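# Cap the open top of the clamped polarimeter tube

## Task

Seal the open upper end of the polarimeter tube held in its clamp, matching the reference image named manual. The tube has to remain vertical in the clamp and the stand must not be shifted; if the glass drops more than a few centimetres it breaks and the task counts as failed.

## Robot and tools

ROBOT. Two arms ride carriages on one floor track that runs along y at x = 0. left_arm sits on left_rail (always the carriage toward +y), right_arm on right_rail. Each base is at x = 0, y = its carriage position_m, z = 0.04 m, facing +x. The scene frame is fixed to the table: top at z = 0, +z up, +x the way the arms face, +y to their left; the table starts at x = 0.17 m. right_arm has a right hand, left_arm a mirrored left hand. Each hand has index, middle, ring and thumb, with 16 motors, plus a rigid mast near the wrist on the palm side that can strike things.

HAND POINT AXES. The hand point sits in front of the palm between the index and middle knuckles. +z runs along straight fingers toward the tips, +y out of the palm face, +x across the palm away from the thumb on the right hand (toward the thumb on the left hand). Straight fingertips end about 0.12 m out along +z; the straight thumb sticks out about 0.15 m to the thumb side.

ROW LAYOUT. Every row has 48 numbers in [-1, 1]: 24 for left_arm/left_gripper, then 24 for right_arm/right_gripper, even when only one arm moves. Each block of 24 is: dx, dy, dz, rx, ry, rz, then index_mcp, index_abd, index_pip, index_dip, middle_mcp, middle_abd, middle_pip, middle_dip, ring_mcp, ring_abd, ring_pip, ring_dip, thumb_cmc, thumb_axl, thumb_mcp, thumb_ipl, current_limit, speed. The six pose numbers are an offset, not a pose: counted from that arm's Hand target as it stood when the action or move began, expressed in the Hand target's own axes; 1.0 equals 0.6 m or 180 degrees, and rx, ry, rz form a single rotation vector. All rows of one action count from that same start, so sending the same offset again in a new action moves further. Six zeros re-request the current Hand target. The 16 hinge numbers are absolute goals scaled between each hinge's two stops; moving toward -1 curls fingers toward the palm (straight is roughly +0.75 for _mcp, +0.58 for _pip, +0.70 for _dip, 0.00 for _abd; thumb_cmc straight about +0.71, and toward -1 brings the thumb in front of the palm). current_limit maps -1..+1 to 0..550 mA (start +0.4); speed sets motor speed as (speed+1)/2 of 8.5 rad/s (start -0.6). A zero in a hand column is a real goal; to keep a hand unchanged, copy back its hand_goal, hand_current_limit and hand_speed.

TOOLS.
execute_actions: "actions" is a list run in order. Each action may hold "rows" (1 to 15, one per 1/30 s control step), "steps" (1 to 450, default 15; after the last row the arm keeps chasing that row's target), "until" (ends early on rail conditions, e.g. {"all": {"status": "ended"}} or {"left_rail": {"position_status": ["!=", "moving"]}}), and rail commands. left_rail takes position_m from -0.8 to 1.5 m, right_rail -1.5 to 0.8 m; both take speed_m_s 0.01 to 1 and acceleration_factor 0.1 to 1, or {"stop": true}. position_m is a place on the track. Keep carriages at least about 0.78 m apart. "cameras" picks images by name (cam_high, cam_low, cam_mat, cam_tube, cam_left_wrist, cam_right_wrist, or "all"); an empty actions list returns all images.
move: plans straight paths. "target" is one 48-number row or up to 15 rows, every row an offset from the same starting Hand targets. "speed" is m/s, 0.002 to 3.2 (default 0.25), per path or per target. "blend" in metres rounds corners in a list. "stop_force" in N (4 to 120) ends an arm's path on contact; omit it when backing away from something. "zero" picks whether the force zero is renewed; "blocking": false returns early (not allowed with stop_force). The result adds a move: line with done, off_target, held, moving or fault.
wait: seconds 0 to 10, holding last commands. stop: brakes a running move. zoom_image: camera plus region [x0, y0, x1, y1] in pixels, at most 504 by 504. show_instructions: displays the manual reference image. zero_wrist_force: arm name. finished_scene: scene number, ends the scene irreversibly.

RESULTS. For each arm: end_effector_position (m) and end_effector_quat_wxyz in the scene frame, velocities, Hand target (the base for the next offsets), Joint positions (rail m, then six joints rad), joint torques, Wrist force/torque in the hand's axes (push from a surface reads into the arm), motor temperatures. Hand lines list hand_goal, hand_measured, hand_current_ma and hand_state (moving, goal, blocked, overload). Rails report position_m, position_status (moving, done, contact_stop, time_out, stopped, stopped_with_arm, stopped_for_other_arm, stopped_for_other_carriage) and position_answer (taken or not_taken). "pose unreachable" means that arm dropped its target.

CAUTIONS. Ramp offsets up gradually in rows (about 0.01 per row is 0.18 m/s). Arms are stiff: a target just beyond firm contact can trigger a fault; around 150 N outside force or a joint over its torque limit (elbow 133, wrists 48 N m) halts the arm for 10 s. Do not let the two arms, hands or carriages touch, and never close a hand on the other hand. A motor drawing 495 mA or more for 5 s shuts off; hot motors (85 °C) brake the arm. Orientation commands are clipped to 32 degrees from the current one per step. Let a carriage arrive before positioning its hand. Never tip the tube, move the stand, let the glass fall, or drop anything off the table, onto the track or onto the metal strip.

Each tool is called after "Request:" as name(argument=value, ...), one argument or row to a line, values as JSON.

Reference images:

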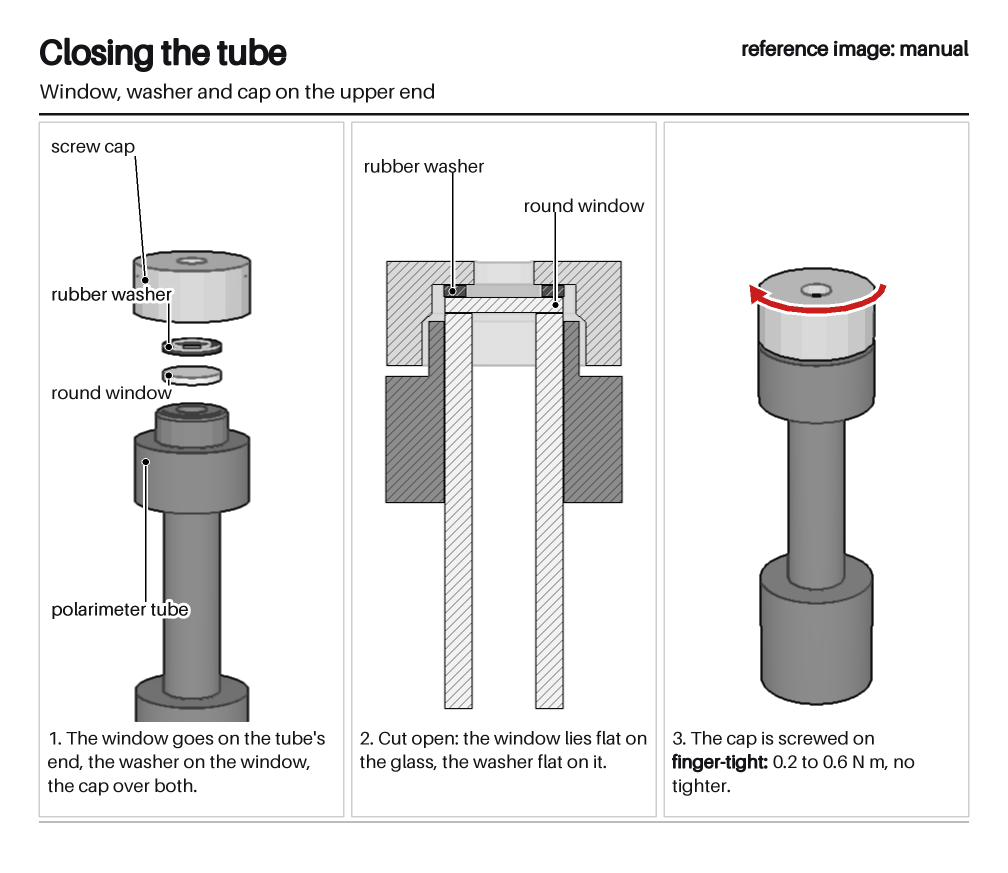

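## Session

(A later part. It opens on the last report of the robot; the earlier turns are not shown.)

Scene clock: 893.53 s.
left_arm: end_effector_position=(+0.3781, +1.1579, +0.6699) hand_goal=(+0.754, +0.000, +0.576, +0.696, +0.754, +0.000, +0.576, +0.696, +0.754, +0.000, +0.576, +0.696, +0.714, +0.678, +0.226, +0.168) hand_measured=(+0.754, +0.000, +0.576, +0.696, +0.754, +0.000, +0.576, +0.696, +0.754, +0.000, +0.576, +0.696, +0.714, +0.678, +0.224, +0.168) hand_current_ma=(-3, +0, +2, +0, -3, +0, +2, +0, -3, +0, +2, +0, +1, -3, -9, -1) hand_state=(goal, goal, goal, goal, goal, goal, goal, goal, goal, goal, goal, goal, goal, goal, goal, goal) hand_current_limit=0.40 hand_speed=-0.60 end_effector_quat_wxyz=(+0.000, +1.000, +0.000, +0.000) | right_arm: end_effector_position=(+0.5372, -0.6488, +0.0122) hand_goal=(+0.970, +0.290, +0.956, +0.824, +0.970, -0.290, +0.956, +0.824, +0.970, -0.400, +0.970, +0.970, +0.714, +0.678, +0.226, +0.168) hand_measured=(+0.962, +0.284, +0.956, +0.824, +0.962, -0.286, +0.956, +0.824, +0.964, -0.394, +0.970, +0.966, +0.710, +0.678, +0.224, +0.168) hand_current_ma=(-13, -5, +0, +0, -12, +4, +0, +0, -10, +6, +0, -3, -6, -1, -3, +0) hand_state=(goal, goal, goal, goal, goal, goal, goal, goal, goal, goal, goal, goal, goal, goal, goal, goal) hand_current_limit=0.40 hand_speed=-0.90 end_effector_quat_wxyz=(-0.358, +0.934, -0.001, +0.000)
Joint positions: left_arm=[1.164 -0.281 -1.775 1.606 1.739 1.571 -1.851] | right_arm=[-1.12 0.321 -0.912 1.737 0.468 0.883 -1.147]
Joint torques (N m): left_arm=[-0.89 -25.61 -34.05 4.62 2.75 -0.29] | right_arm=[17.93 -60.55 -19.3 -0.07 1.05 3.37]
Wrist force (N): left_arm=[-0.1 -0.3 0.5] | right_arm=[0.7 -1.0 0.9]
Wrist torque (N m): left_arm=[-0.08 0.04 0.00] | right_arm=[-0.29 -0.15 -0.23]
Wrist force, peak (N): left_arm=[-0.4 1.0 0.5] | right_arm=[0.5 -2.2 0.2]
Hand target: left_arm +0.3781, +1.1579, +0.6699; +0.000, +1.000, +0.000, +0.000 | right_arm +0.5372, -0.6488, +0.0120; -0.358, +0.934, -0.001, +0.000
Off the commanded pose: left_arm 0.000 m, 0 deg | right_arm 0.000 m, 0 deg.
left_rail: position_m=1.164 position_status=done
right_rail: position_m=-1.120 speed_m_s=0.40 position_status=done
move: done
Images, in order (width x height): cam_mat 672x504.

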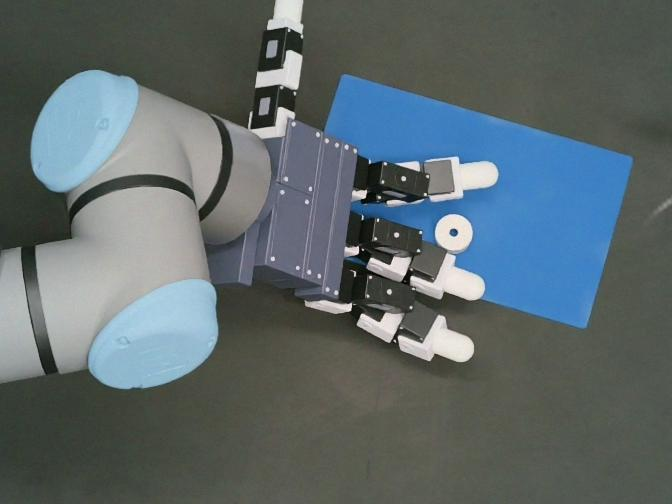

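Request:
move(
  target=[
    [0,0,0,0,0,0,0.754,0,0.576,0.696,0.754,0,0.576,0.696,0.754,0,0.576,0.696,0.714,0.678,0.226,0.168,0.4,-0.6,-0.0055,0.003716,-0.003346,0,0,0,0.97,0.29,0.956,0.823,0.97,-0.29,0.956,0.823,0.97,-0.4,0.97,0.97,0.714,0.678,0.226,0.168,0.4,-0.9],
    [0,0,0,0,0,0,0.754,0,0.576,0.696,0.754,0,0.576,0.696,0.754,0,0.576,0.696,0.714,0.678,0.226,0.168,0.4,-0.6,-0.0055,0.02156,0.01647,0,0,0,0.97,0.29,0.956,0.823,0.97,-0.29,0.956,0.823,0.97,-0.4,0.97,0.97,0.714,0.678,0.226,0.168,0.4,-0.9],
  ],
  speed=[0.03, 0.02],
  cameras=["cam_mat"],
)

Request:
zoom_image(
  camera="cam_mat",
  region=[370, 150, 530, 310],
)

Scene clock: 917.93 s.
left_arm: end_effector_position=(+0.3781, +1.1579, +0.6699) hand_goal=(+0.754, +0.000, +0.576, +0.696, +0.754, +0.000, +0.576, +0.696, +0.754, +0.000, +0.576, +0.696, +0.714, +0.678, +0.226, +0.168) hand_measured=(+0.754, +0.000, +0.576, +0.696, +0.754, +0.000, +0.576, +0.696, +0.754, +0.000, +0.576, +0.696, +0.714, +0.678, +0.224, +0.168) hand_current_ma=(-3, +0, +2, +0, -3, +0, +2, +0, -3, +0, +2, +0, +1, -3, -9, -1) hand_state=(goal, goal, goal, goal, goal, goal, goal, goal, goal, goal, goal, goal, goal, goal, goal, goal) hand_current_limit=0.40 hand_speed=-0.60 end_effector_quat_wxyz=(+0.000, +1.000, +0.000, +0.000) | right_arm: end_effector_position=(+0.5338, -0.6518, -0.0038) hand_goal=(+0.970, +0.290, +0.956, +0.824, +0.970, -0.290, +0.956, +0.824, +0.970, -0.400, +0.970, +0.970, +0.714, +0.678, +0.226, +0.168) hand_measured=(+0.962, +0.284, +0.956, +0.824, +0.962, -0.286, +0.956, +0.824, +0.964, -0.394, +0.970, +0.966, +0.710, +0.678, +0.224, +0.168) hand_current_ma=(-13, -5, +0, +0, -12, +4, +0, +0, -10, +6, +0, -3, -6, -1, -3, +0) hand_state=(goal, goal, goal, goal, goal, goal, goal, goal, goal, goal, goal, goal, goal, goal, goal, goal) hand_current_limit=0.40 hand_speed=-0.90 end_effector_quat_wxyz=(-0.358, +0.934, -0.001, +0.000)
Joint positions: left_arm=[1.164 -0.281 -1.775 1.606 1.739 1.571 -1.851] | right_arm=[-1.12 0.318 -0.897 1.75 0.442 0.882 -1.151]
Joint torques (N m): left_arm=[-0.94 -24.68 -34.31 4.42 2.92 -0.24] | right_arm=[-19.51 -55.65 -18.29 -0.29 -4.2 -3.28]
Wrist force (N): left_arm=[0.1 0.0 0.5] | right_arm=[0.7 -0.9 0.7]
Wrist torque (N m): left_arm=[-0.05 0.01 0.01] | right_arm=[-0.25 -0.14 -0.07]
Wrist force, peak (N): left_arm=[-0.5 0.8 0.0] | right_arm=[1.2 -1.4 0.9]
Hand target: left_arm +0.3781, +1.1579, +0.6699; +0.000, +1.000, +0.000, +0.000 | right_arm +0.5338, -0.6518, -0.0040; -0.358, +0.934, -0.001, +0.000
Off the commanded pose: left_arm 0.000 m, 0 deg | right_arm 0.000 m, 0 deg.
left_rail: position_m=1.164 position_status=done
right_rail: position_m=-1.120 speed_m_s=0.40 position_status=done
move: done
Images, in order (width x height): cam_mat 672x504.

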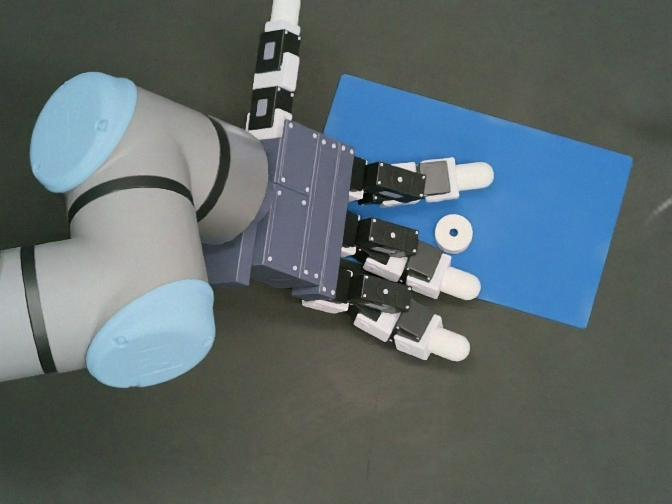

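Scaled by 3.150 from the camera's 672x504 image, which has a finer 960x720 frame.

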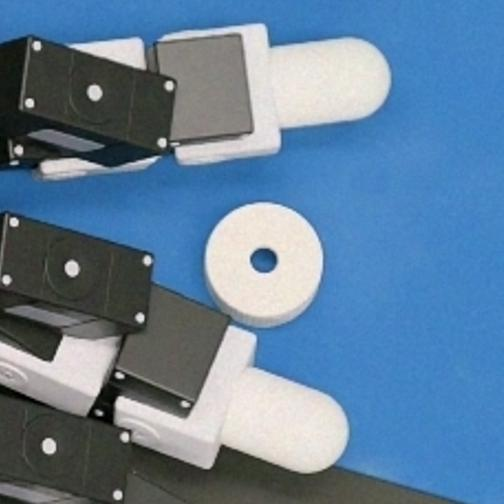

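Request:
move(
  target=[
    [0,0,0,0,0,0,0.754,0,0.576,0.696,0.754,0,0.576,0.696,0.754,0,0.576,0.696,0.714,0.678,0.226,0.168,0.4,-0.6,0.001,0.01249,0.01387,0,0,0,0.97,0.29,0.956,0.823,0.97,-0.29,0.956,0.823,0.97,-0.4,0.97,0.97,0.714,0.678,0.226,0.168,0.4,-0.9],
    [0,0,0,0,0,0,0.754,0,0.576,0.696,0.754,0,0.576,0.696,0.754,0,0.576,0.696,0.714,0.678,0.226,0.168,0.4,-0.6,0.001,0.01249,0.01387,0,0,0,0.97,0.17,0.956,0.823,0.97,-0.14,0.956,0.823,0.97,-0.35,0.97,0.97,0.714,0.678,0.226,0.168,0.4,-0.94],
    [0,0,0,0,0,0,0.754,0,0.576,0.696,0.754,0,0.576,0.696,0.754,0,0.576,0.696,0.714,0.678,0.226,0.168,0.4,-0.6,0.001,0.01249,0.01387,0,0,0,0.97,0.06,0.956,0.823,0.97,-0.025,0.956,0.823,0.97,-0.31,0.97,0.97,0.714,0.678,0.226,0.168,0.4,-0.97],
  ],
  speed=0.02,
  cameras=["cam_mat"],
)

Request:
zoom_image(
  camera="cam_mat",
  region=[370, 150, 530, 310],
)

Scene clock: 937.43 s.
left_arm: end_effector_position=(+0.3781, +1.1579, +0.6699) hand_goal=(+0.754, +0.000, +0.576, +0.696, +0.754, +0.000, +0.576, +0.696, +0.754, +0.000, +0.576, +0.696, +0.714, +0.678, +0.226, +0.168) hand_measured=(+0.754, +0.000, +0.576, +0.696, +0.754, +0.000, +0.576, +0.696, +0.754, +0.000, +0.576, +0.696, +0.714, +0.678, +0.224, +0.168) hand_current_ma=(-3, +0, +2, +0, -3, +0, +2, +0, -3, +0, +2, +0, +1, -3, -9, -1) hand_state=(goal, goal, goal, goal, goal, goal, goal, goal, goal, goal, goal, goal, goal, goal, goal, goal) hand_current_limit=0.40 hand_speed=-0.60 end_effector_quat_wxyz=(+0.000, +1.000, +0.000, +0.000) | right_arm: end_effector_position=(+0.5344, -0.6518, -0.0152) hand_goal=(+0.970, +0.060, +0.956, +0.824, +0.970, -0.024, +0.956, +0.824, +0.970, -0.310, +0.970, +0.970, +0.714, +0.678, +0.226, +0.168) hand_measured=(+0.962, +0.138, +0.956, +0.824, +0.962, -0.104, +0.956, +0.824, +0.964, -0.312, +0.970, +0.966, +0.710, +0.678, +0.224, +0.168) hand_current_ma=(-13, +53, +0, +0, -12, -47, +0, +0, -10, -2, +0, -3, -6, -1, -3, +0) hand_state=(goal, moving, goal, goal, goal, moving, goal, goal, goal, goal, goal, goal, goal, goal, goal, goal) hand_current_limit=0.40 hand_speed=-0.97 end_effector_quat_wxyz=(-0.358, +0.934, -0.001, +0.000)
Joint positions: left_arm=[1.164 -0.281 -1.775 1.606 1.739 1.571 -1.851] | right_arm=[-1.12 0.317 -0.882 1.75 0.427 0.882 -1.151]
Joint torques (N m): left_arm=[-0.72 -25.43 -33.91 4.54 2.89 -0.41] | right_arm=[-18.88 -62.23 -22.76 -0.19 -4.15 -3.86]
Wrist force (N): left_arm=[-0.2 0.5 0.2] | right_arm=[0.8 -1.2 0.6]
Wrist torque (N m): left_arm=[0.05 0.05 -0.03] | right_arm=[-0.28 -0.16 -0.07]
Wrist force, peak (N): left_arm=[-0.3 0.7 0.8] | right_arm=[1.0 -1.6 0.5]
Hand target: left_arm +0.3781, +1.1579, +0.6699; +0.000, +1.000, +0.000, +0.000 | right_arm +0.5344, -0.6518, -0.0152; -0.358, +0.934, -0.001, +0.000
Off the commanded pose: left_arm 0.000 m, 0 deg | right_arm 0.000 m, 0 deg.
left_rail: position_m=1.164 position_status=done
right_rail: position_m=-1.120 speed_m_s=0.40 position_status=done
move: done
Images, in order (width x height): cam_mat 672x504.

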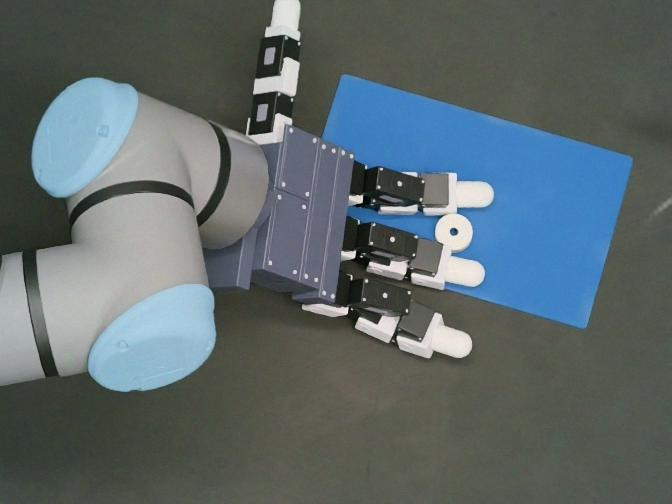

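Scaled by 3.150 from the camera's 672x504 image, which has a finer 960x720 frame.

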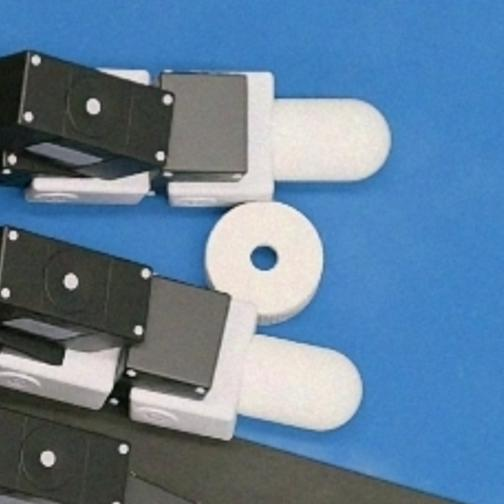

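Request:
move(
  target=[
    [0,0,0,0,0,0,0.754,0,0.576,0.696,0.754,0,0.576,0.696,0.754,0,0.576,0.696,0.714,0.678,0.226,0.168,0.4,-0.6,0,-0.0223,-0.02477,0,0,0,0.97,0.06,0.956,0.823,0.97,-0.025,0.956,0.823,0.97,-0.31,0.97,0.97,0.714,0.678,0.226,0.168,0.4,-0.97],
    [0,0,0,0,0,0,0.754,0,0.576,0.696,0.754,0,0.576,0.696,0.754,0,0.576,0.696,0.714,0.678,0.226,0.168,0.4,-0.6,0,-0.16728,-0.18578,0,0,0,0.97,0.06,0.956,0.823,0.97,-0.025,0.956,0.823,0.97,-0.31,0.97,0.97,0.714,0.678,0.226,0.168,0.4,-0.97],
    [0,0,0,0,0,0,0.754,0,0.576,0.696,0.754,0,0.576,0.696,0.754,0,0.576,0.696,0.714,0.678,0.226,0.168,0.4,-0.6,0.13283,-0.00735,-0.81238,0,0,0,0.97,0.06,0.956,0.823,0.97,-0.025,0.956,0.823,0.97,-0.31,0.97,0.97,0.714,0.678,0.226,0.168,0.4,-0.97],
  ],
  speed=[0.02, 0.08, 0.12],
  blend=[0.005, 0.05, 0],
  cameras=["cam_mat"],
)

Request:
execute_actions(
  actions=[
    {"right_rail": {"position_m": -0.3, "speed_m_s": 0.35, "acceleration_factor": 0.25}, "steps": 240, "until": {"right_rail": {"position_status": ["!=", "moving"]}}},
  ],
  cameras=["cam_high", "cam_tube"],
)

Request:
zoom_image(
  camera="cam_high",
  region=[330, 70, 410, 150],
)

Scene clock: 954.90 s.
left_arm: end_effector_position=(+0.3781, +1.1579, +0.6699) hand_goal=(+0.754, +0.000, +0.576, +0.696, +0.754, +0.000, +0.576, +0.696, +0.754, +0.000, +0.576, +0.696, +0.714, +0.678, +0.226, +0.168) hand_measured=(+0.754, +0.000, +0.576, +0.696, +0.754, +0.000, +0.576, +0.696, +0.754, +0.000, +0.576, +0.696, +0.714, +0.678, +0.224, +0.168) hand_current_ma=(-3, +0, +2, +0, -3, +0, +2, +0, -3, +0, +2, +0, +1, -3, -9, -1) hand_state=(goal, goal, goal, goal, goal, goal, goal, goal, goal, goal, goal, goal, goal, goal, goal, goal) hand_current_limit=0.40 hand_speed=-0.60 end_effector_quat_wxyz=(+0.000, +1.000, +0.000, +0.000) | right_arm: end_effector_position=(+0.6136, -0.9748, +0.3499) hand_goal=(+0.970, +0.060, +0.956, +0.824, +0.970, -0.024, +0.956, +0.824, +0.970, -0.310, +0.970, +0.970, +0.714, +0.678, +0.226, +0.168) hand_measured=(+0.962, +0.136, +0.954, +0.824, +0.962, -0.098, +0.954, +0.824, +0.964, -0.312, +0.970, +0.966, +0.710, +0.678, +0.224, +0.168) hand_current_ma=(-14, +194, -1, +0, -13, -184, -1, +0, -10, -2, +0, -3, -6, -1, -3, +0) hand_state=(goal, blocked, goal, goal, goal, blocked, goal, goal, goal, goal, goal, goal, goal, goal, goal, goal) hand_current_limit=0.40 hand_speed=-0.97 end_effector_quat_wxyz=(-0.358, +0.934, -0.001, +0.000)
Joint positions: left_arm=[1.164 -0.281 -1.775 1.606 1.739 1.571 -1.851] | right_arm=[-1.12 -0.209 -1.225 1.637 1.341 0.857 -1.845]
Joint torques (N m): left_arm=[-0.86 -25.53 -34.69 4.45 2.86 -0.31] | right_arm=[-20.2 -73.94 -44.52 9.38 1.2 -4.44]
Wrist force (N): left_arm=[0.0 0.0 0.0] | right_arm=[0.7 -1.0 0.6]
Wrist torque (N m): left_arm=[-0.01 0.00 0.00] | right_arm=[-0.25 -0.18 -0.07]
Wrist force, peak (N): left_arm=[-0.1 1.1 0.7] | right_arm=[0.8 -1.5 1.0]
Hand target: left_arm +0.3781, +1.1579, +0.6699; +0.000, +1.000, +0.000, +0.000 | right_arm +0.6136, -0.9749, +0.3499; -0.358, +0.934, -0.001, +0.000
Off the commanded pose: left_arm 0.000 m, 0 deg | right_arm 0.000 m, 0 deg.
left_rail: position_m=1.164 position_status=done
right_rail: position_m=-1.120 speed_m_s=0.40 position_status=done
move: done
Images, in order (width x height): cam_mat 672x504.

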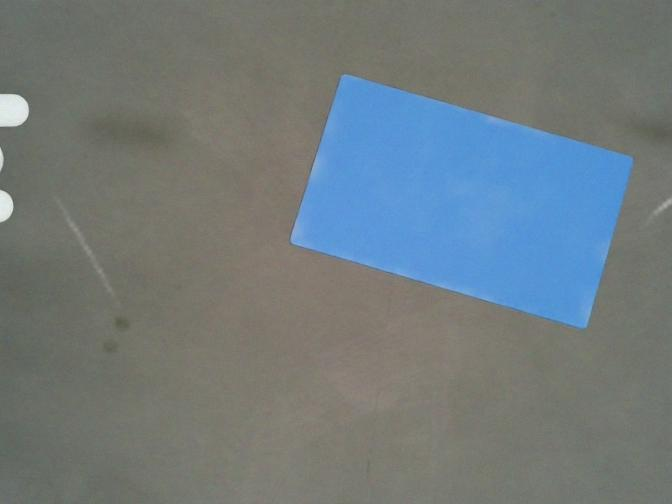

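Scene clock: 958.33 s.
left_arm: end_effector_position=(+0.3781, +1.1579, +0.6699) hand_goal=(+0.754, +0.000, +0.576, +0.696, +0.754, +0.000, +0.576, +0.696, +0.754, +0.000, +0.576, +0.696, +0.714, +0.678, +0.226, +0.168) hand_measured=(+0.754, +0.000, +0.576, +0.696, +0.754, +0.000, +0.576, +0.696, +0.754, +0.000, +0.576, +0.696, +0.714, +0.678, +0.224, +0.168) hand_current_ma=(-3, +0, +2, +0, -3, +0, +2, +0, -3, +0, +2, +0, +1, -3, -9, -1) hand_state=(goal, goal, goal, goal, goal, goal, goal, goal, goal, goal, goal, goal, goal, goal, goal, goal) hand_current_limit=0.40 hand_speed=-0.60 end_effector_quat_wxyz=(+0.000, +1.000, +0.000, +0.000) | right_arm: end_effector_position=(+0.6136, -0.1549, +0.3499) hand_goal=(+0.970, +0.060, +0.956, +0.824, +0.970, -0.024, +0.956, +0.824, +0.970, -0.310, +0.970, +0.970, +0.714, +0.678, +0.226, +0.168) hand_measured=(+0.962, +0.136, +0.954, +0.824, +0.962, -0.098, +0.954, +0.824, +0.964, -0.312, +0.970, +0.966, +0.710, +0.678, +0.224, +0.168) hand_current_ma=(-14, +194, -1, +0, -13, -184, -1, +0, -10, -2, +0, -3, -6, -1, -3, +0) hand_state=(goal, blocked, goal, goal, goal, blocked, goal, goal, goal, goal, goal, goal, goal, goal, goal, goal) hand_current_limit=0.40 hand_speed=-0.97 end_effector_quat_wxyz=(-0.358, +0.934, -0.001, +0.000)
Joint positions: left_arm=[1.164 -0.281 -1.775 1.606 1.739 1.571 -1.851] | right_arm=[-0.3 -0.209 -1.225 1.637 1.342 0.857 -1.845]
Joint torques (N m): left_arm=[-0.95 -25.59 -34.76 4.58 2.92 -0.24] | right_arm=[11.95 -71.8 -38.63 8.54 -0.13 -3.65]
Wrist force (N): left_arm=[-0.7 0.2 0.7] | right_arm=[0.5 -1.5 0.5]
Wrist torque (N m): left_arm=[-0.04 0.12 -0.06] | right_arm=[-0.30 -0.16 -0.10]
Wrist force, peak (N): left_arm=[-0.5 0.7 0.7] | right_arm=[0.6 -1.7 1.5]
Hand target: left_arm +0.3781, +1.1579, +0.6699; +0.000, +1.000, +0.000, +0.000 | right_arm +0.6136, -0.1549, +0.3499; -0.358, +0.934, -0.001, +0.000
Off the commanded pose: left_arm 0.000 m, 0 deg | right_arm 0.000 m, 0 deg.
left_rail: position_m=1.164 position_status=done
right_rail: position_m=-0.300 speed_m_s=0.35 position_status=done
Images, in order (width x height): cam_high 672x504, cam_tube 672x504.

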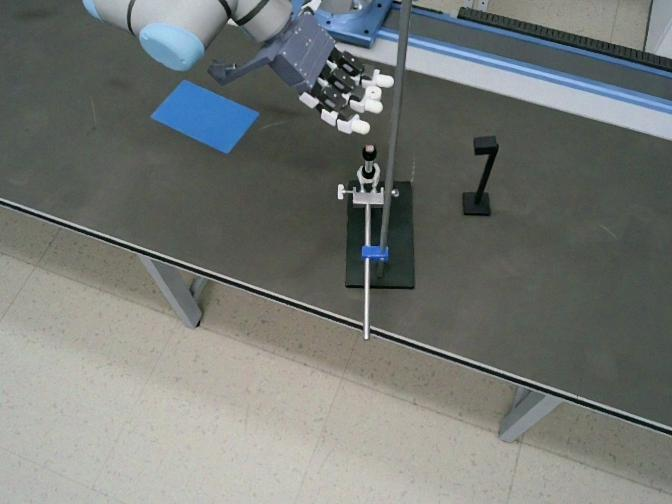

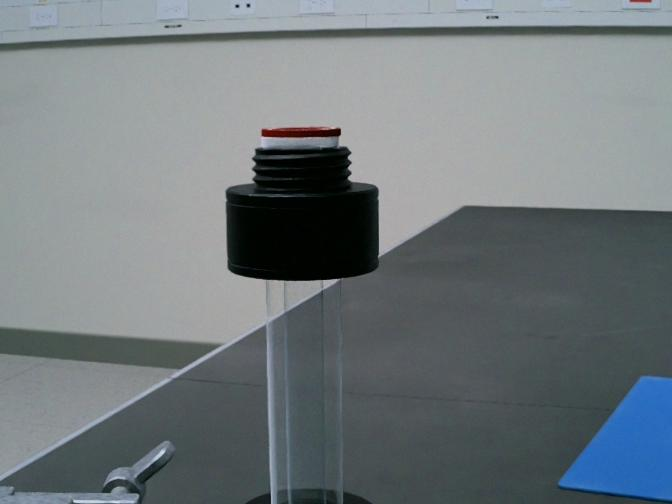

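Scaled by 6.300 from the camera's 672x504 image, which has a finer 960x720 frame.

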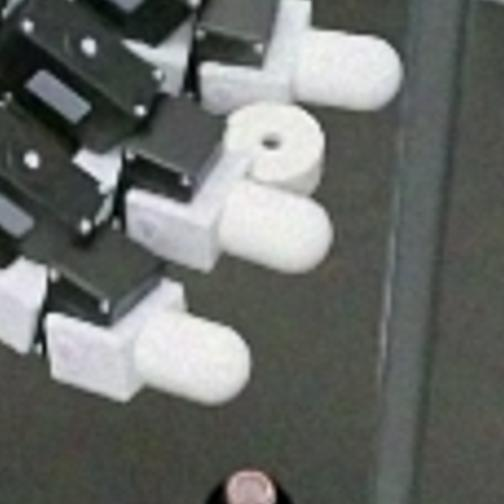

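Request:
move(
  target=[
    [0,0,0,0,0,0,0.754,0,0.576,0.696,0.754,0,0.576,0.696,0.754,0,0.576,0.696,0.714,0.678,0.226,0.168,0.4,-0.6,0.0008,0.13938,0.15479,0,0,0,0.97,0.06,0.956,0.823,0.97,-0.025,0.956,0.823,0.97,-0.31,0.97,0.97,0.714,0.678,0.226,0.168,0.4,-0.97],
    [0,0,0,0,0,0,0.754,0,0.576,0.696,0.754,0,0.576,0.696,0.754,0,0.576,0.696,0.714,0.678,0.226,0.168,0.4,-0.6,-0.0014,0.15948,0.17934,0.009167,-0.010313,0.009285,0.97,0.06,0.956,0.823,0.97,-0.025,0.956,0.823,0.97,-0.31,0.97,0.97,0.714,0.678,0.226,0.168,0.4,-0.97],
  ],
  speed=[0.08, 0.02],
  blend=[0.004, 0],
  cameras=["cam_tube", "cam_high"],
)

Request:
zoom_image(
  camera="cam_tube",
  region=[200, 20, 400, 170],
)

Request:
zoom_image(
  camera="cam_high",
  region=[350, 130, 390, 160],
)

Scene clock: 977.10 s.
left_arm: end_effector_position=(+0.3781, +1.1579, +0.6699) hand_goal=(+0.754, +0.000, +0.576, +0.696, +0.754, +0.000, +0.576, +0.696, +0.754, +0.000, +0.576, +0.696, +0.714, +0.678, +0.226, +0.168) hand_measured=(+0.754, +0.000, +0.576, +0.696, +0.754, +0.000, +0.576, +0.696, +0.754, +0.000, +0.576, +0.696, +0.714, +0.678, +0.224, +0.168) hand_current_ma=(-3, +0, +2, +0, -3, +0, +2, +0, -3, +0, +2, +0, +1, -3, -9, -1) hand_state=(goal, goal, goal, goal, goal, goal, goal, goal, goal, goal, goal, goal, goal, goal, goal, goal) hand_current_limit=0.40 hand_speed=-0.60 end_effector_quat_wxyz=(+0.000, +1.000, +0.000, +0.000) | right_arm: end_effector_position=(+0.6126, -0.1540, +0.2060) hand_goal=(+0.970, +0.060, +0.956, +0.824, +0.970, -0.024, +0.956, +0.824, +0.970, -0.310, +0.970, +0.970, +0.714, +0.678, +0.226, +0.168) hand_measured=(+0.962, +0.136, +0.954, +0.824, +0.962, -0.098, +0.954, +0.824, +0.964, -0.312, +0.970, +0.966, +0.710, +0.678, +0.224, +0.168) hand_current_ma=(-14, +194, -2, +0, -13, -184, -2, +0, -10, -2, +0, -3, -6, -1, -3, +0) hand_state=(goal, blocked, goal, goal, goal, blocked, goal, goal, goal, goal, goal, goal, goal, goal, goal, goal) hand_current_limit=0.40 hand_speed=-0.97 end_effector_quat_wxyz=(-0.372, +0.928, -0.009, -0.020)
Joint positions: left_arm=[1.164 -0.281 -1.775 1.606 1.739 1.571 -1.851] | right_arm=[-0.3 -0.215 -1.084 1.741 1.154 0.839 -1.858]
Joint torques (N m): left_arm=[-1.32 -25.14 -34.57 4.43 2.92 -0.53] | right_arm=[-19.27 -54.18 -23.06 9.3 -4.49 -3.69]
Wrist force (N): left_arm=[-0.3 0.1 0.6] | right_arm=[0.6 -1.3 0.6]
Wrist torque (N m): left_arm=[-0.04 0.07 -0.03] | right_arm=[-0.30 -0.16 -0.08]
Wrist force, peak (N): left_arm=[-0.3 1.0 0.7] | right_arm=[0.3 -1.6 1.1]
Hand target: left_arm +0.3781, +1.1579, +0.6699; +0.000, +1.000, +0.000, +0.000 | right_arm +0.6126, -0.1540, +0.2059; -0.372, +0.928, -0.009, -0.020
Off the commanded pose: left_arm 0.000 m, 0 deg | right_arm 0.000 m, 0 deg.
left_rail: position_m=1.164 position_status=done
right_rail: position_m=-0.300 speed_m_s=0.35 position_status=done
move: done
Images, in order (width x height): cam_high 672x504, cam_tube 672x504.

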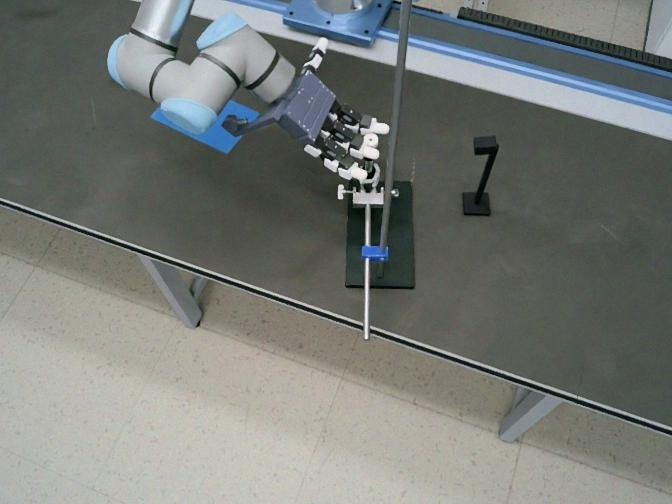

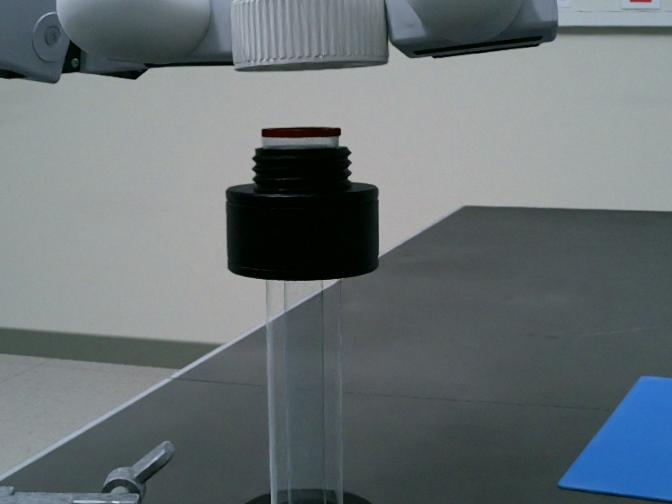

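Scaled by 2.520 from the camera's 672x504 image, which has a finer 960x720 frame.

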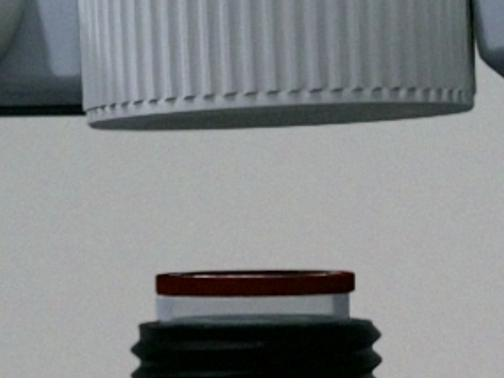

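Scaled by 12.600 from the camera's 672x504 image, which has a finer 960x720 frame.

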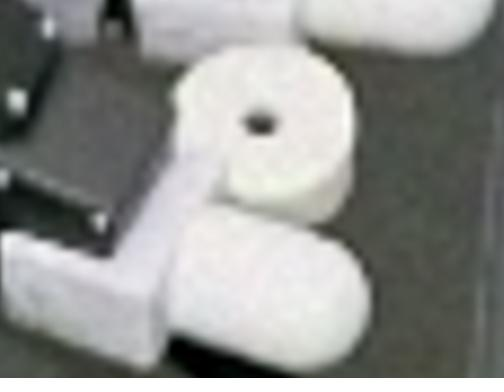

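Request:
zoom_image(
  camera="cam_tube",
  region=[200, 130, 400, 280],
)

Scaled by 2.520 from the camera's 672x504 image, which has a finer 960x720 frame.

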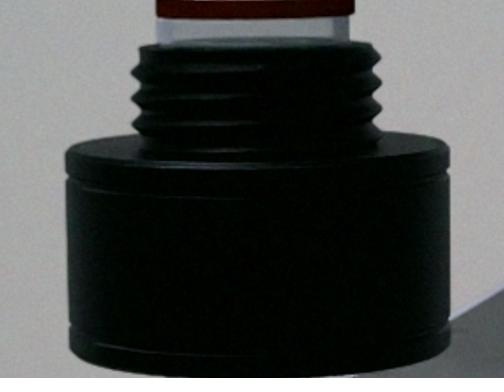

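Request:
move(
  target=[0,0,0,0,0,0,0.754,0,0.576,0.696,0.754,0,0.576,0.696,0.754,0,0.576,0.696,0.714,0.678,0.226,0.168,0.4,-0.6,0.00243,-0.00038,-0.00209,-0.009167,0.010313,-0.009285,0.97,0.06,0.956,0.823,0.97,-0.025,0.956,0.823,0.97,-0.31,0.97,0.97,0.714,0.678,0.226,0.168,0.4,-0.97],
  speed=0.02,
  cameras=["cam_tube", "cam_high"],
)

Request:
zoom_image(
  camera="cam_tube",
  region=[200, 20, 400, 170],
)

Request:
zoom_image(
  camera="cam_high",
  region=[350, 130, 390, 160],
)

Scene clock: 1013.50 s.
left_arm: end_effector_position=(+0.3781, +1.1579, +0.6699) hand_goal=(+0.754, +0.000, +0.576, +0.696, +0.754, +0.000, +0.576, +0.696, +0.754, +0.000, +0.576, +0.696, +0.714, +0.678, +0.226, +0.168) hand_measured=(+0.754, +0.000, +0.576, +0.696, +0.754, +0.000, +0.576, +0.696, +0.754, +0.000, +0.576, +0.696, +0.714, +0.678, +0.224, +0.168) hand_current_ma=(-3, +0, +2, +0, -3, +0, +2, +0, -3, +0, +2, +0, +1, -3, -9, -1) hand_state=(goal, goal, goal, goal, goal, goal, goal, goal, goal, goal, goal, goal, goal, goal, goal, goal) hand_current_limit=0.40 hand_speed=-0.60 end_effector_quat_wxyz=(+0.000, +1.000, +0.000, +0.000) | right_arm: end_effector_position=(+0.6141, -0.1547, +0.2069) hand_goal=(+0.970, +0.060, +0.956, +0.824, +0.970, -0.024, +0.956, +0.824, +0.970, -0.310, +0.970, +0.970, +0.714, +0.678, +0.226, +0.168) hand_measured=(+0.962, +0.136, +0.954, +0.824, +0.962, -0.098, +0.954, +0.824, +0.964, -0.312, +0.970, +0.966, +0.710, +0.678, +0.224, +0.168) hand_current_ma=(-14, +194, -2, +0, -13, -184, -2, +0, -10, -2, +0, -3, -6, -1, -3, +0) hand_state=(goal, blocked, goal, goal, goal, blocked, goal, goal, goal, goal, goal, goal, goal, goal, goal, goal) hand_current_limit=0.40 hand_speed=-0.97 end_effector_quat_wxyz=(-0.358, +0.934, -0.001, +0.000)
Joint positions: left_arm=[1.164 -0.281 -1.775 1.606 1.739 1.571 -1.851] | right_arm=[-0.3 -0.208 -1.106 1.75 1.11 0.857 -1.844]
Joint torques (N m): left_arm=[-1.17 -26.28 -34.48 4.57 2.85 -0.31] | right_arm=[19.35 -79.83 -23.92 0.74 1.01 3.01]
Wrist force (N): left_arm=[-0.3 -0.1 0.2] | right_arm=[0.6 -1.3 0.9]
Wrist torque (N m): left_arm=[-0.04 0.05 -0.03] | right_arm=[-0.32 -0.14 -0.24]
Wrist force, peak (N): left_arm=[-0.3 0.7 0.9] | right_arm=[0.7 -1.5 1.2]
Hand target: left_arm +0.3781, +1.1579, +0.6699; +0.000, +1.000, +0.000, +0.000 | right_arm +0.6141, -0.1547, +0.2069; -0.358, +0.934, -0.001, +0.000
Off the commanded pose: left_arm 0.000 m, 0 deg | right_arm 0.000 m, 0 deg.
left_rail: position_m=1.164 position_status=done
right_rail: position_m=-0.300 speed_m_s=0.35 position_status=done
move: done
Images, in order (width x height): cam_high 672x504, cam_tube 672x504.

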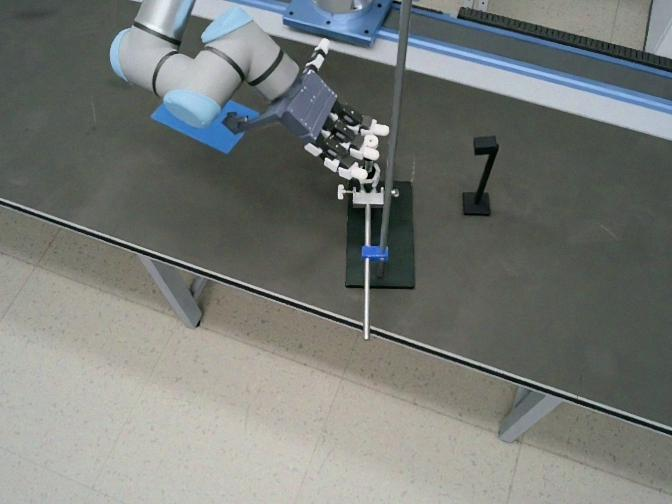

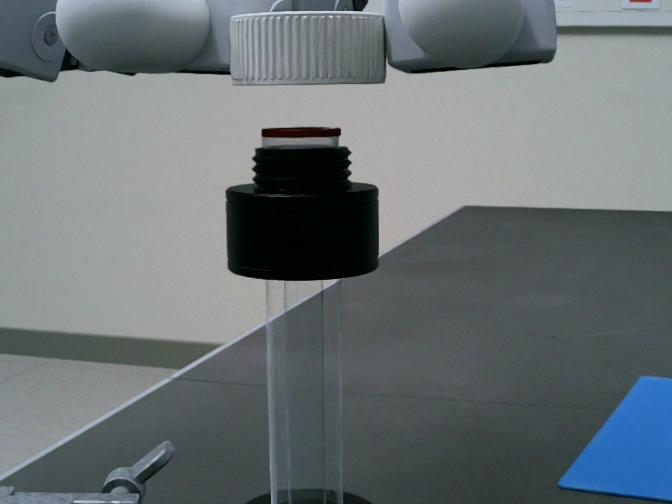

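Scaled by 2.520 from the camera's 672x504 image, which has a finer 960x720 frame.

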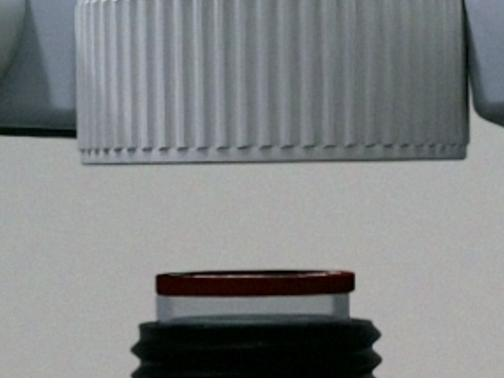

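Scaled by 12.600 from the camera's 672x504 image, which has a finer 960x720 frame.

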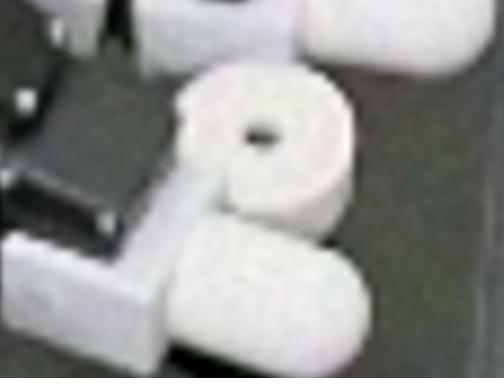

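Request:
move(
  target=[0,0,0,0,0,0,0.754,0,0.576,0.696,0.754,0,0.576,0.696,0.754,0,0.576,0.696,0.714,0.678,0.226,0.168,0.4,-0.6,0.00267,0.008797,0.007778,0,0,0,0.97,0.06,0.956,0.823,0.97,-0.025,0.956,0.823,0.97,-0.31,0.97,0.97,0.714,0.678,0.226,0.168,0.4,-0.97],
  speed=0.01,
  cameras=["cam_tube", "cam_high"],
)

Request:
zoom_image(
  camera="cam_tube",
  region=[200, 40, 400, 190],
)

Request:
zoom_image(
  camera="cam_high",
  region=[355, 132, 385, 162],
)

Scene clock: 1035.40 s.
left_arm: end_effector_position=(+0.3781, +1.1579, +0.6699) hand_goal=(+0.754, +0.000, +0.576, +0.696, +0.754, +0.000, +0.576, +0.696, +0.754, +0.000, +0.576, +0.696, +0.714, +0.678, +0.226, +0.168) hand_measured=(+0.754, +0.000, +0.576, +0.696, +0.754, +0.000, +0.576, +0.696, +0.754, +0.000, +0.576, +0.696, +0.714, +0.678, +0.224, +0.168) hand_current_ma=(-3, +0, +2, +0, -3, +0, +2, +0, -3, +0, +2, +0, +1, -3, -9, -1) hand_state=(goal, goal, goal, goal, goal, goal, goal, goal, goal, goal, goal, goal, goal, goal, goal, goal) hand_current_limit=0.40 hand_speed=-0.60 end_effector_quat_wxyz=(+0.000, +1.000, +0.000, +0.000) | right_arm: end_effector_position=(+0.6157, -0.1555, +0.2000) hand_goal=(+0.970, +0.060, +0.956, +0.824, +0.970, -0.024, +0.956, +0.824, +0.970, -0.310, +0.970, +0.970, +0.714, +0.678, +0.226, +0.168) hand_measured=(+0.962, +0.136, +0.954, +0.824, +0.962, -0.098, +0.954, +0.824, +0.964, -0.312, +0.970, +0.966, +0.710, +0.678, +0.224, +0.168) hand_current_ma=(-14, +194, -2, +0, -13, -184, -2, +0, -10, -2, +0, -3, -6, -1, -3, +0) hand_state=(goal, blocked, goal, goal, goal, blocked, goal, goal, goal, goal, goal, goal, goal, goal, goal, goal) hand_current_limit=0.40 hand_speed=-0.97 end_effector_quat_wxyz=(-0.358, +0.934, -0.001, +0.000)
Joint positions: left_arm=[1.164 -0.281 -1.775 1.606 1.739 1.571 -1.851] | right_arm=[-0.3 -0.209 -1.097 1.75 1.1 0.857 -1.845]
Joint torques (N m): left_arm=[-1.86 -26.24 -34.49 4.54 2.88 -0.38] | right_arm=[-18.81 -51.65 -23.44 0.63 1.29 -3.92]
Wrist force (N): left_arm=[0.0 -0.1 0.6] | right_arm=[0.5 -1.1 0.6]
Wrist torque (N m): left_arm=[-0.06 0.02 0.01] | right_arm=[-0.26 -0.13 -0.14]
Wrist force, peak (N): left_arm=[0.2 0.9 0.9] | right_arm=[0.6 -1.7 0.8]
Hand target: left_arm +0.3781, +1.1579, +0.6699; +0.000, +1.000, +0.000, +0.000 | right_arm +0.6157, -0.1555, +0.1999; -0.358, +0.934, -0.001, +0.000
Off the commanded pose: left_arm 0.000 m, 0 deg | right_arm 0.000 m, 0 deg.
left_rail: position_m=1.164 position_status=done
right_rail: position_m=-0.300 speed_m_s=0.35 position_status=done
move: done
Images, in order (width x height): cam_high 672x504, cam_tube 672x504.

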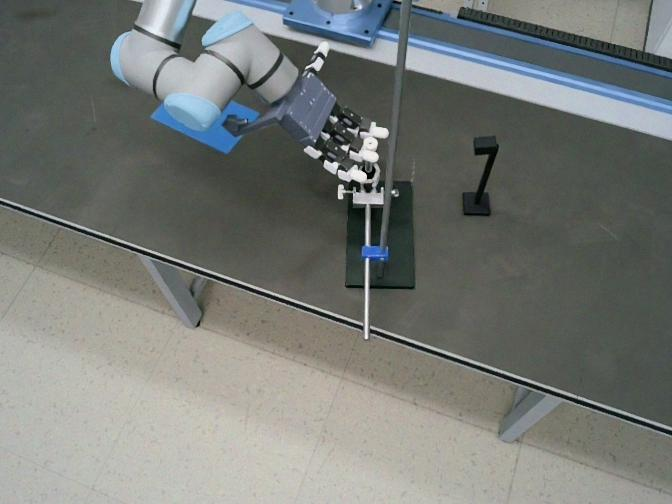

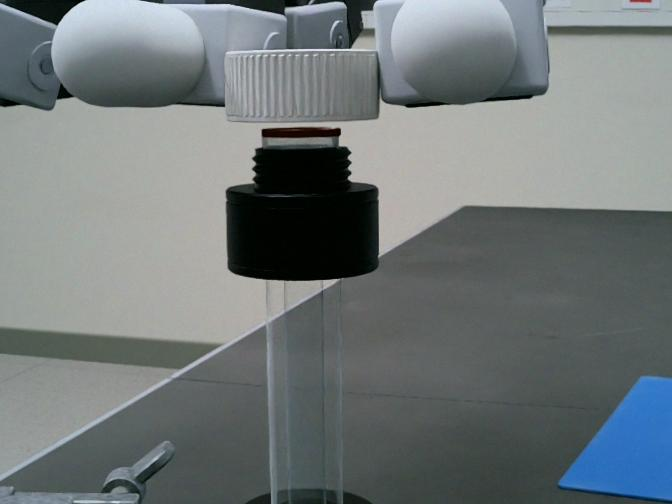

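Scaled by 2.520 from the camera's 672x504 image, which has a finer 960x720 frame.

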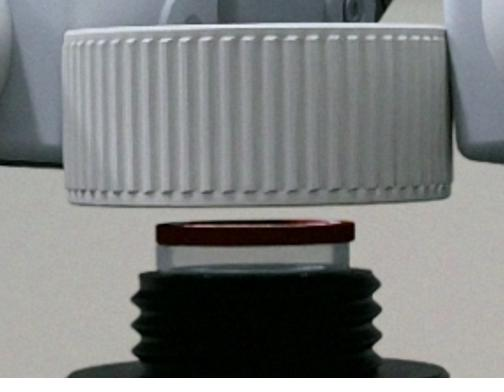

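Scaled by 16.800 from the camera's 672x504 image, which has a finer 960x720 frame.

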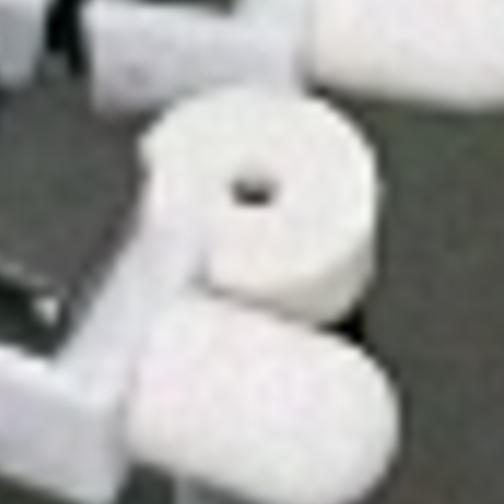

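Request:
move(
  target=[0,0,0,0,0,0,0.754,0,0.576,0.696,0.754,0,0.576,0.696,0.754,0,0.576,0.696,0.714,0.678,0.226,0.168,0.4,-0.6,0.00033,0.000743,-0.000669,0,0,0,0.97,0.06,0.956,0.823,0.97,-0.025,0.956,0.823,0.97,-0.31,0.97,0.97,0.714,0.678,0.226,0.168,0.4,-0.97],
  speed=0.005,
)

Request:
move(
  target=[0,0,0,0,0,0,0.754,0,0.576,0.696,0.754,0,0.576,0.696,0.754,0,0.576,0.696,0.714,0.678,0.226,0.168,0.4,-0.6,0,0.010037,0.011147,0,0,0,0.97,0.06,0.956,0.823,0.97,-0.025,0.956,0.823,0.97,-0.31,0.97,0.97,0.714,0.678,0.226,0.168,0.4,-0.97],
  speed=0.004,
  stop_force=4,
  cameras=["cam_tube", "cam_high"],
)

Request:
zoom_image(
  camera="cam_tube",
  region=[200, 60, 400, 210],
)

Request:
zoom_image(
  camera="cam_high",
  region=[355, 132, 385, 162],
)

Scene clock: 1050.53 s.
left_arm: end_effector_position=(+0.3781, +1.1579, +0.6699) hand_goal=(+0.754, +0.000, +0.576, +0.696, +0.754, +0.000, +0.576, +0.696, +0.754, +0.000, +0.576, +0.696, +0.714, +0.678, +0.226, +0.168) hand_measured=(+0.754, +0.000, +0.576, +0.696, +0.754, +0.000, +0.576, +0.696, +0.754, +0.000, +0.576, +0.696, +0.714, +0.678, +0.224, +0.168) hand_current_ma=(-3, +0, +2, +0, -3, +0, +2, +0, -3, +0, +2, +0, +1, -3, -9, -1) hand_state=(goal, goal, goal, goal, goal, goal, goal, goal, goal, goal, goal, goal, goal, goal, goal, goal) hand_current_limit=0.40 hand_speed=-0.60 end_effector_quat_wxyz=(+0.000, +1.000, +0.000, +0.000) | right_arm: end_effector_position=(+0.6159, -0.1561, +0.1999) hand_goal=(+0.970, +0.060, +0.956, +0.824, +0.970, -0.024, +0.956, +0.824, +0.970, -0.310, +0.970, +0.970, +0.714, +0.678, +0.226, +0.168) hand_measured=(+0.962, +0.136, +0.954, +0.824, +0.962, -0.098, +0.954, +0.824, +0.964, -0.312, +0.970, +0.966, +0.710, +0.678, +0.224, +0.168) hand_current_ma=(-14, +194, -2, +0, -13, -184, -2, +0, -10, -2, +0, -3, -6, -1, -3, +0) hand_state=(goal, blocked, goal, goal, goal, blocked, goal, goal, goal, goal, goal, goal, goal, goal, goal, goal) hand_current_limit=0.40 hand_speed=-0.97 end_effector_quat_wxyz=(-0.358, +0.934, -0.001, +0.000)
Joint positions: left_arm=[1.164 -0.281 -1.775 1.606 1.739 1.571 -1.851] | right_arm=[-0.3 -0.21 -1.096 1.75 1.101 0.857 -1.846]
Joint torques (N m): left_arm=[-2.07 -25.72 -34.68 4.43 2.91 -0.63] | right_arm=[-19.61 -51.29 -38.56 9.04 1.3 -3.82]
Wrist force (N): left_arm=[-0.4 0.1 0.5] | right_arm=[0.6 -1.1 0.7]
Wrist torque (N m): left_arm=[-0.02 0.07 -0.04] | right_arm=[-0.28 -0.14 -0.09]
Wrist force, peak (N): left_arm=[-0.5 0.6 0.8] | right_arm=[0.5 -1.6 1.0]
Hand target: left_arm +0.3781, +1.1579, +0.6699; +0.000, +1.000, +0.000, +0.000 | right_arm +0.6159, -0.1561, +0.1999; -0.358, +0.934, -0.001, +0.000
Off the commanded pose: left_arm 0.000 m, 0 deg | right_arm 0.000 m, 0 deg.
left_rail: position_m=1.164 position_status=done
right_rail: position_m=-0.300 speed_m_s=0.35 position_status=done
move: done

Scene clock: 1053.53 s.
left_arm: end_effector_position=(+0.3781, +1.1579, +0.6699) hand_goal=(+0.754, +0.000, +0.576, +0.696, +0.754, +0.000, +0.576, +0.696, +0.754, +0.000, +0.576, +0.696, +0.714, +0.678, +0.226, +0.168) hand_measured=(+0.754, +0.000, +0.576, +0.696, +0.754, +0.000, +0.576, +0.696, +0.754, +0.000, +0.576, +0.696, +0.714, +0.678, +0.224, +0.168) hand_current_ma=(-3, +0, +2, +0, -3, +0, +2, +0, -3, +0, +2, +0, +1, -3, -9, -1) hand_state=(goal, goal, goal, goal, goal, goal, goal, goal, goal, goal, goal, goal, goal, goal, goal, goal) hand_current_limit=0.40 hand_speed=-0.60 end_effector_quat_wxyz=(+0.000, +1.000, +0.000, +0.000) | right_arm: end_effector_position=(+0.6159, -0.1561, +0.1909) hand_goal=(+0.970, +0.060, +0.956, +0.824, +0.970, -0.024, +0.956, +0.824, +0.970, -0.310, +0.970, +0.970, +0.714, +0.678, +0.226, +0.168) hand_measured=(+0.968, +0.136, +0.956, +0.824, +0.972, -0.098, +0.958, +0.824, +0.964, -0.312, +0.970, +0.966, +0.710, +0.678, +0.224, +0.168) hand_current_ma=(-2, +194, +0, +0, +1, -184, +1, +0, -10, -2, +0, -3, -6, -1, -3, +0) hand_state=(goal, blocked, goal, goal, goal, blocked, goal, goal, goal, goal, goal, goal, goal, goal, goal, goal) hand_current_limit=0.40 hand_speed=-0.97 end_effector_quat_wxyz=(-0.358, +0.934, -0.001, +0.000)
Joint positions: left_arm=[1.164 -0.281 -1.775 1.606 1.739 1.571 -1.851] | right_arm=[-0.3 -0.21 -1.087 1.755 1.087 0.857 -1.847]
Joint torques (N m): left_arm=[-1.22 -25.89 -34.74 4.64 2.8 -0.34] | right_arm=[-18.29 -50.74 -22.41 0.56 1.2 -3.66]
Wrist force (N): left_arm=[-0.4 0.0 0.1] | right_arm=[0.7 -2.0 -1.1]
Wrist torque (N m): left_arm=[-0.01 0.06 -0.04] | right_arm=[-0.04 -0.11 -0.08]
Wrist force, peak (N): left_arm=[-0.5 0.6 0.9] | right_arm=[0.7 -2.1 -1.1]
Hand target: left_arm +0.3781, +1.1579, +0.6699; +0.000, +1.000, +0.000, +0.000 | right_arm +0.6159, -0.1561, +0.1909; -0.358, +0.934, -0.001, +0.000
Off the commanded pose: left_arm 0.000 m, 0 deg | right_arm 0.000 m, 0 deg.
left_rail: position_m=1.164 position_status=done
right_rail: position_m=-0.300 speed_m_s=0.35 position_status=done
move: done
Images, in order (width x height): cam_high 672x504, cam_tube 672x504.

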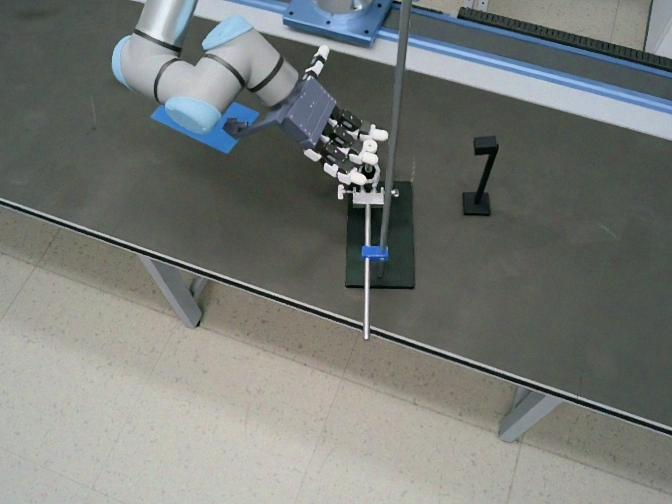

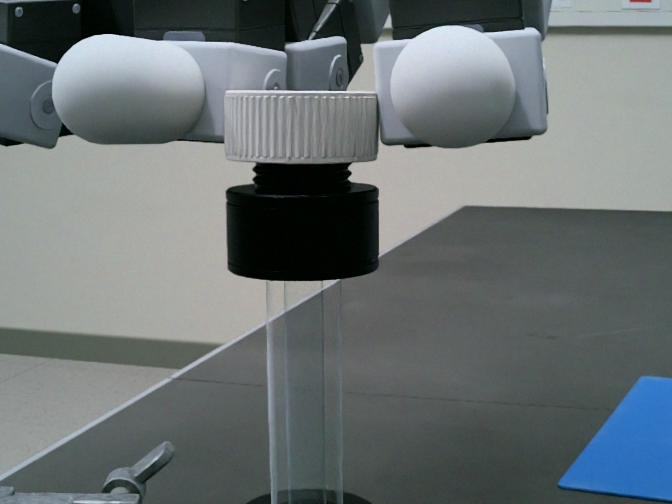

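Scaled by 2.520 from the camera's 672x504 image, which has a finer 960x720 frame.

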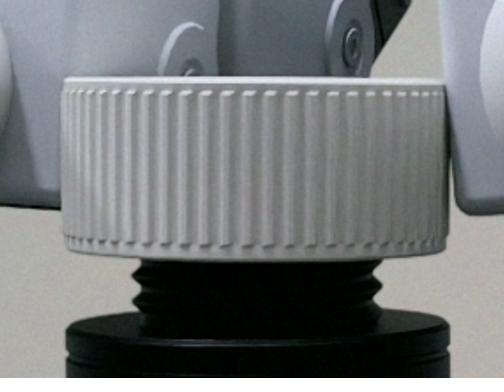

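Scaled by 16.800 from the camera's 672x504 image, which has a finer 960x720 frame.

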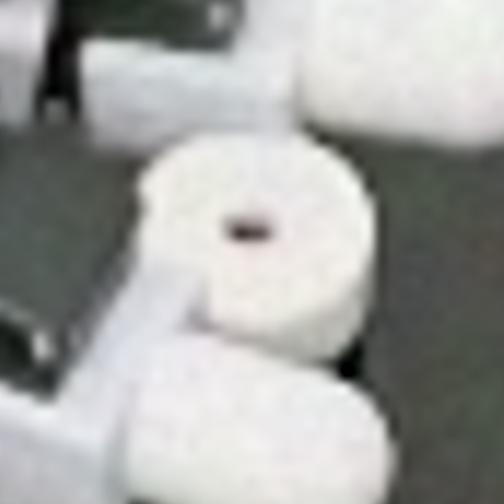

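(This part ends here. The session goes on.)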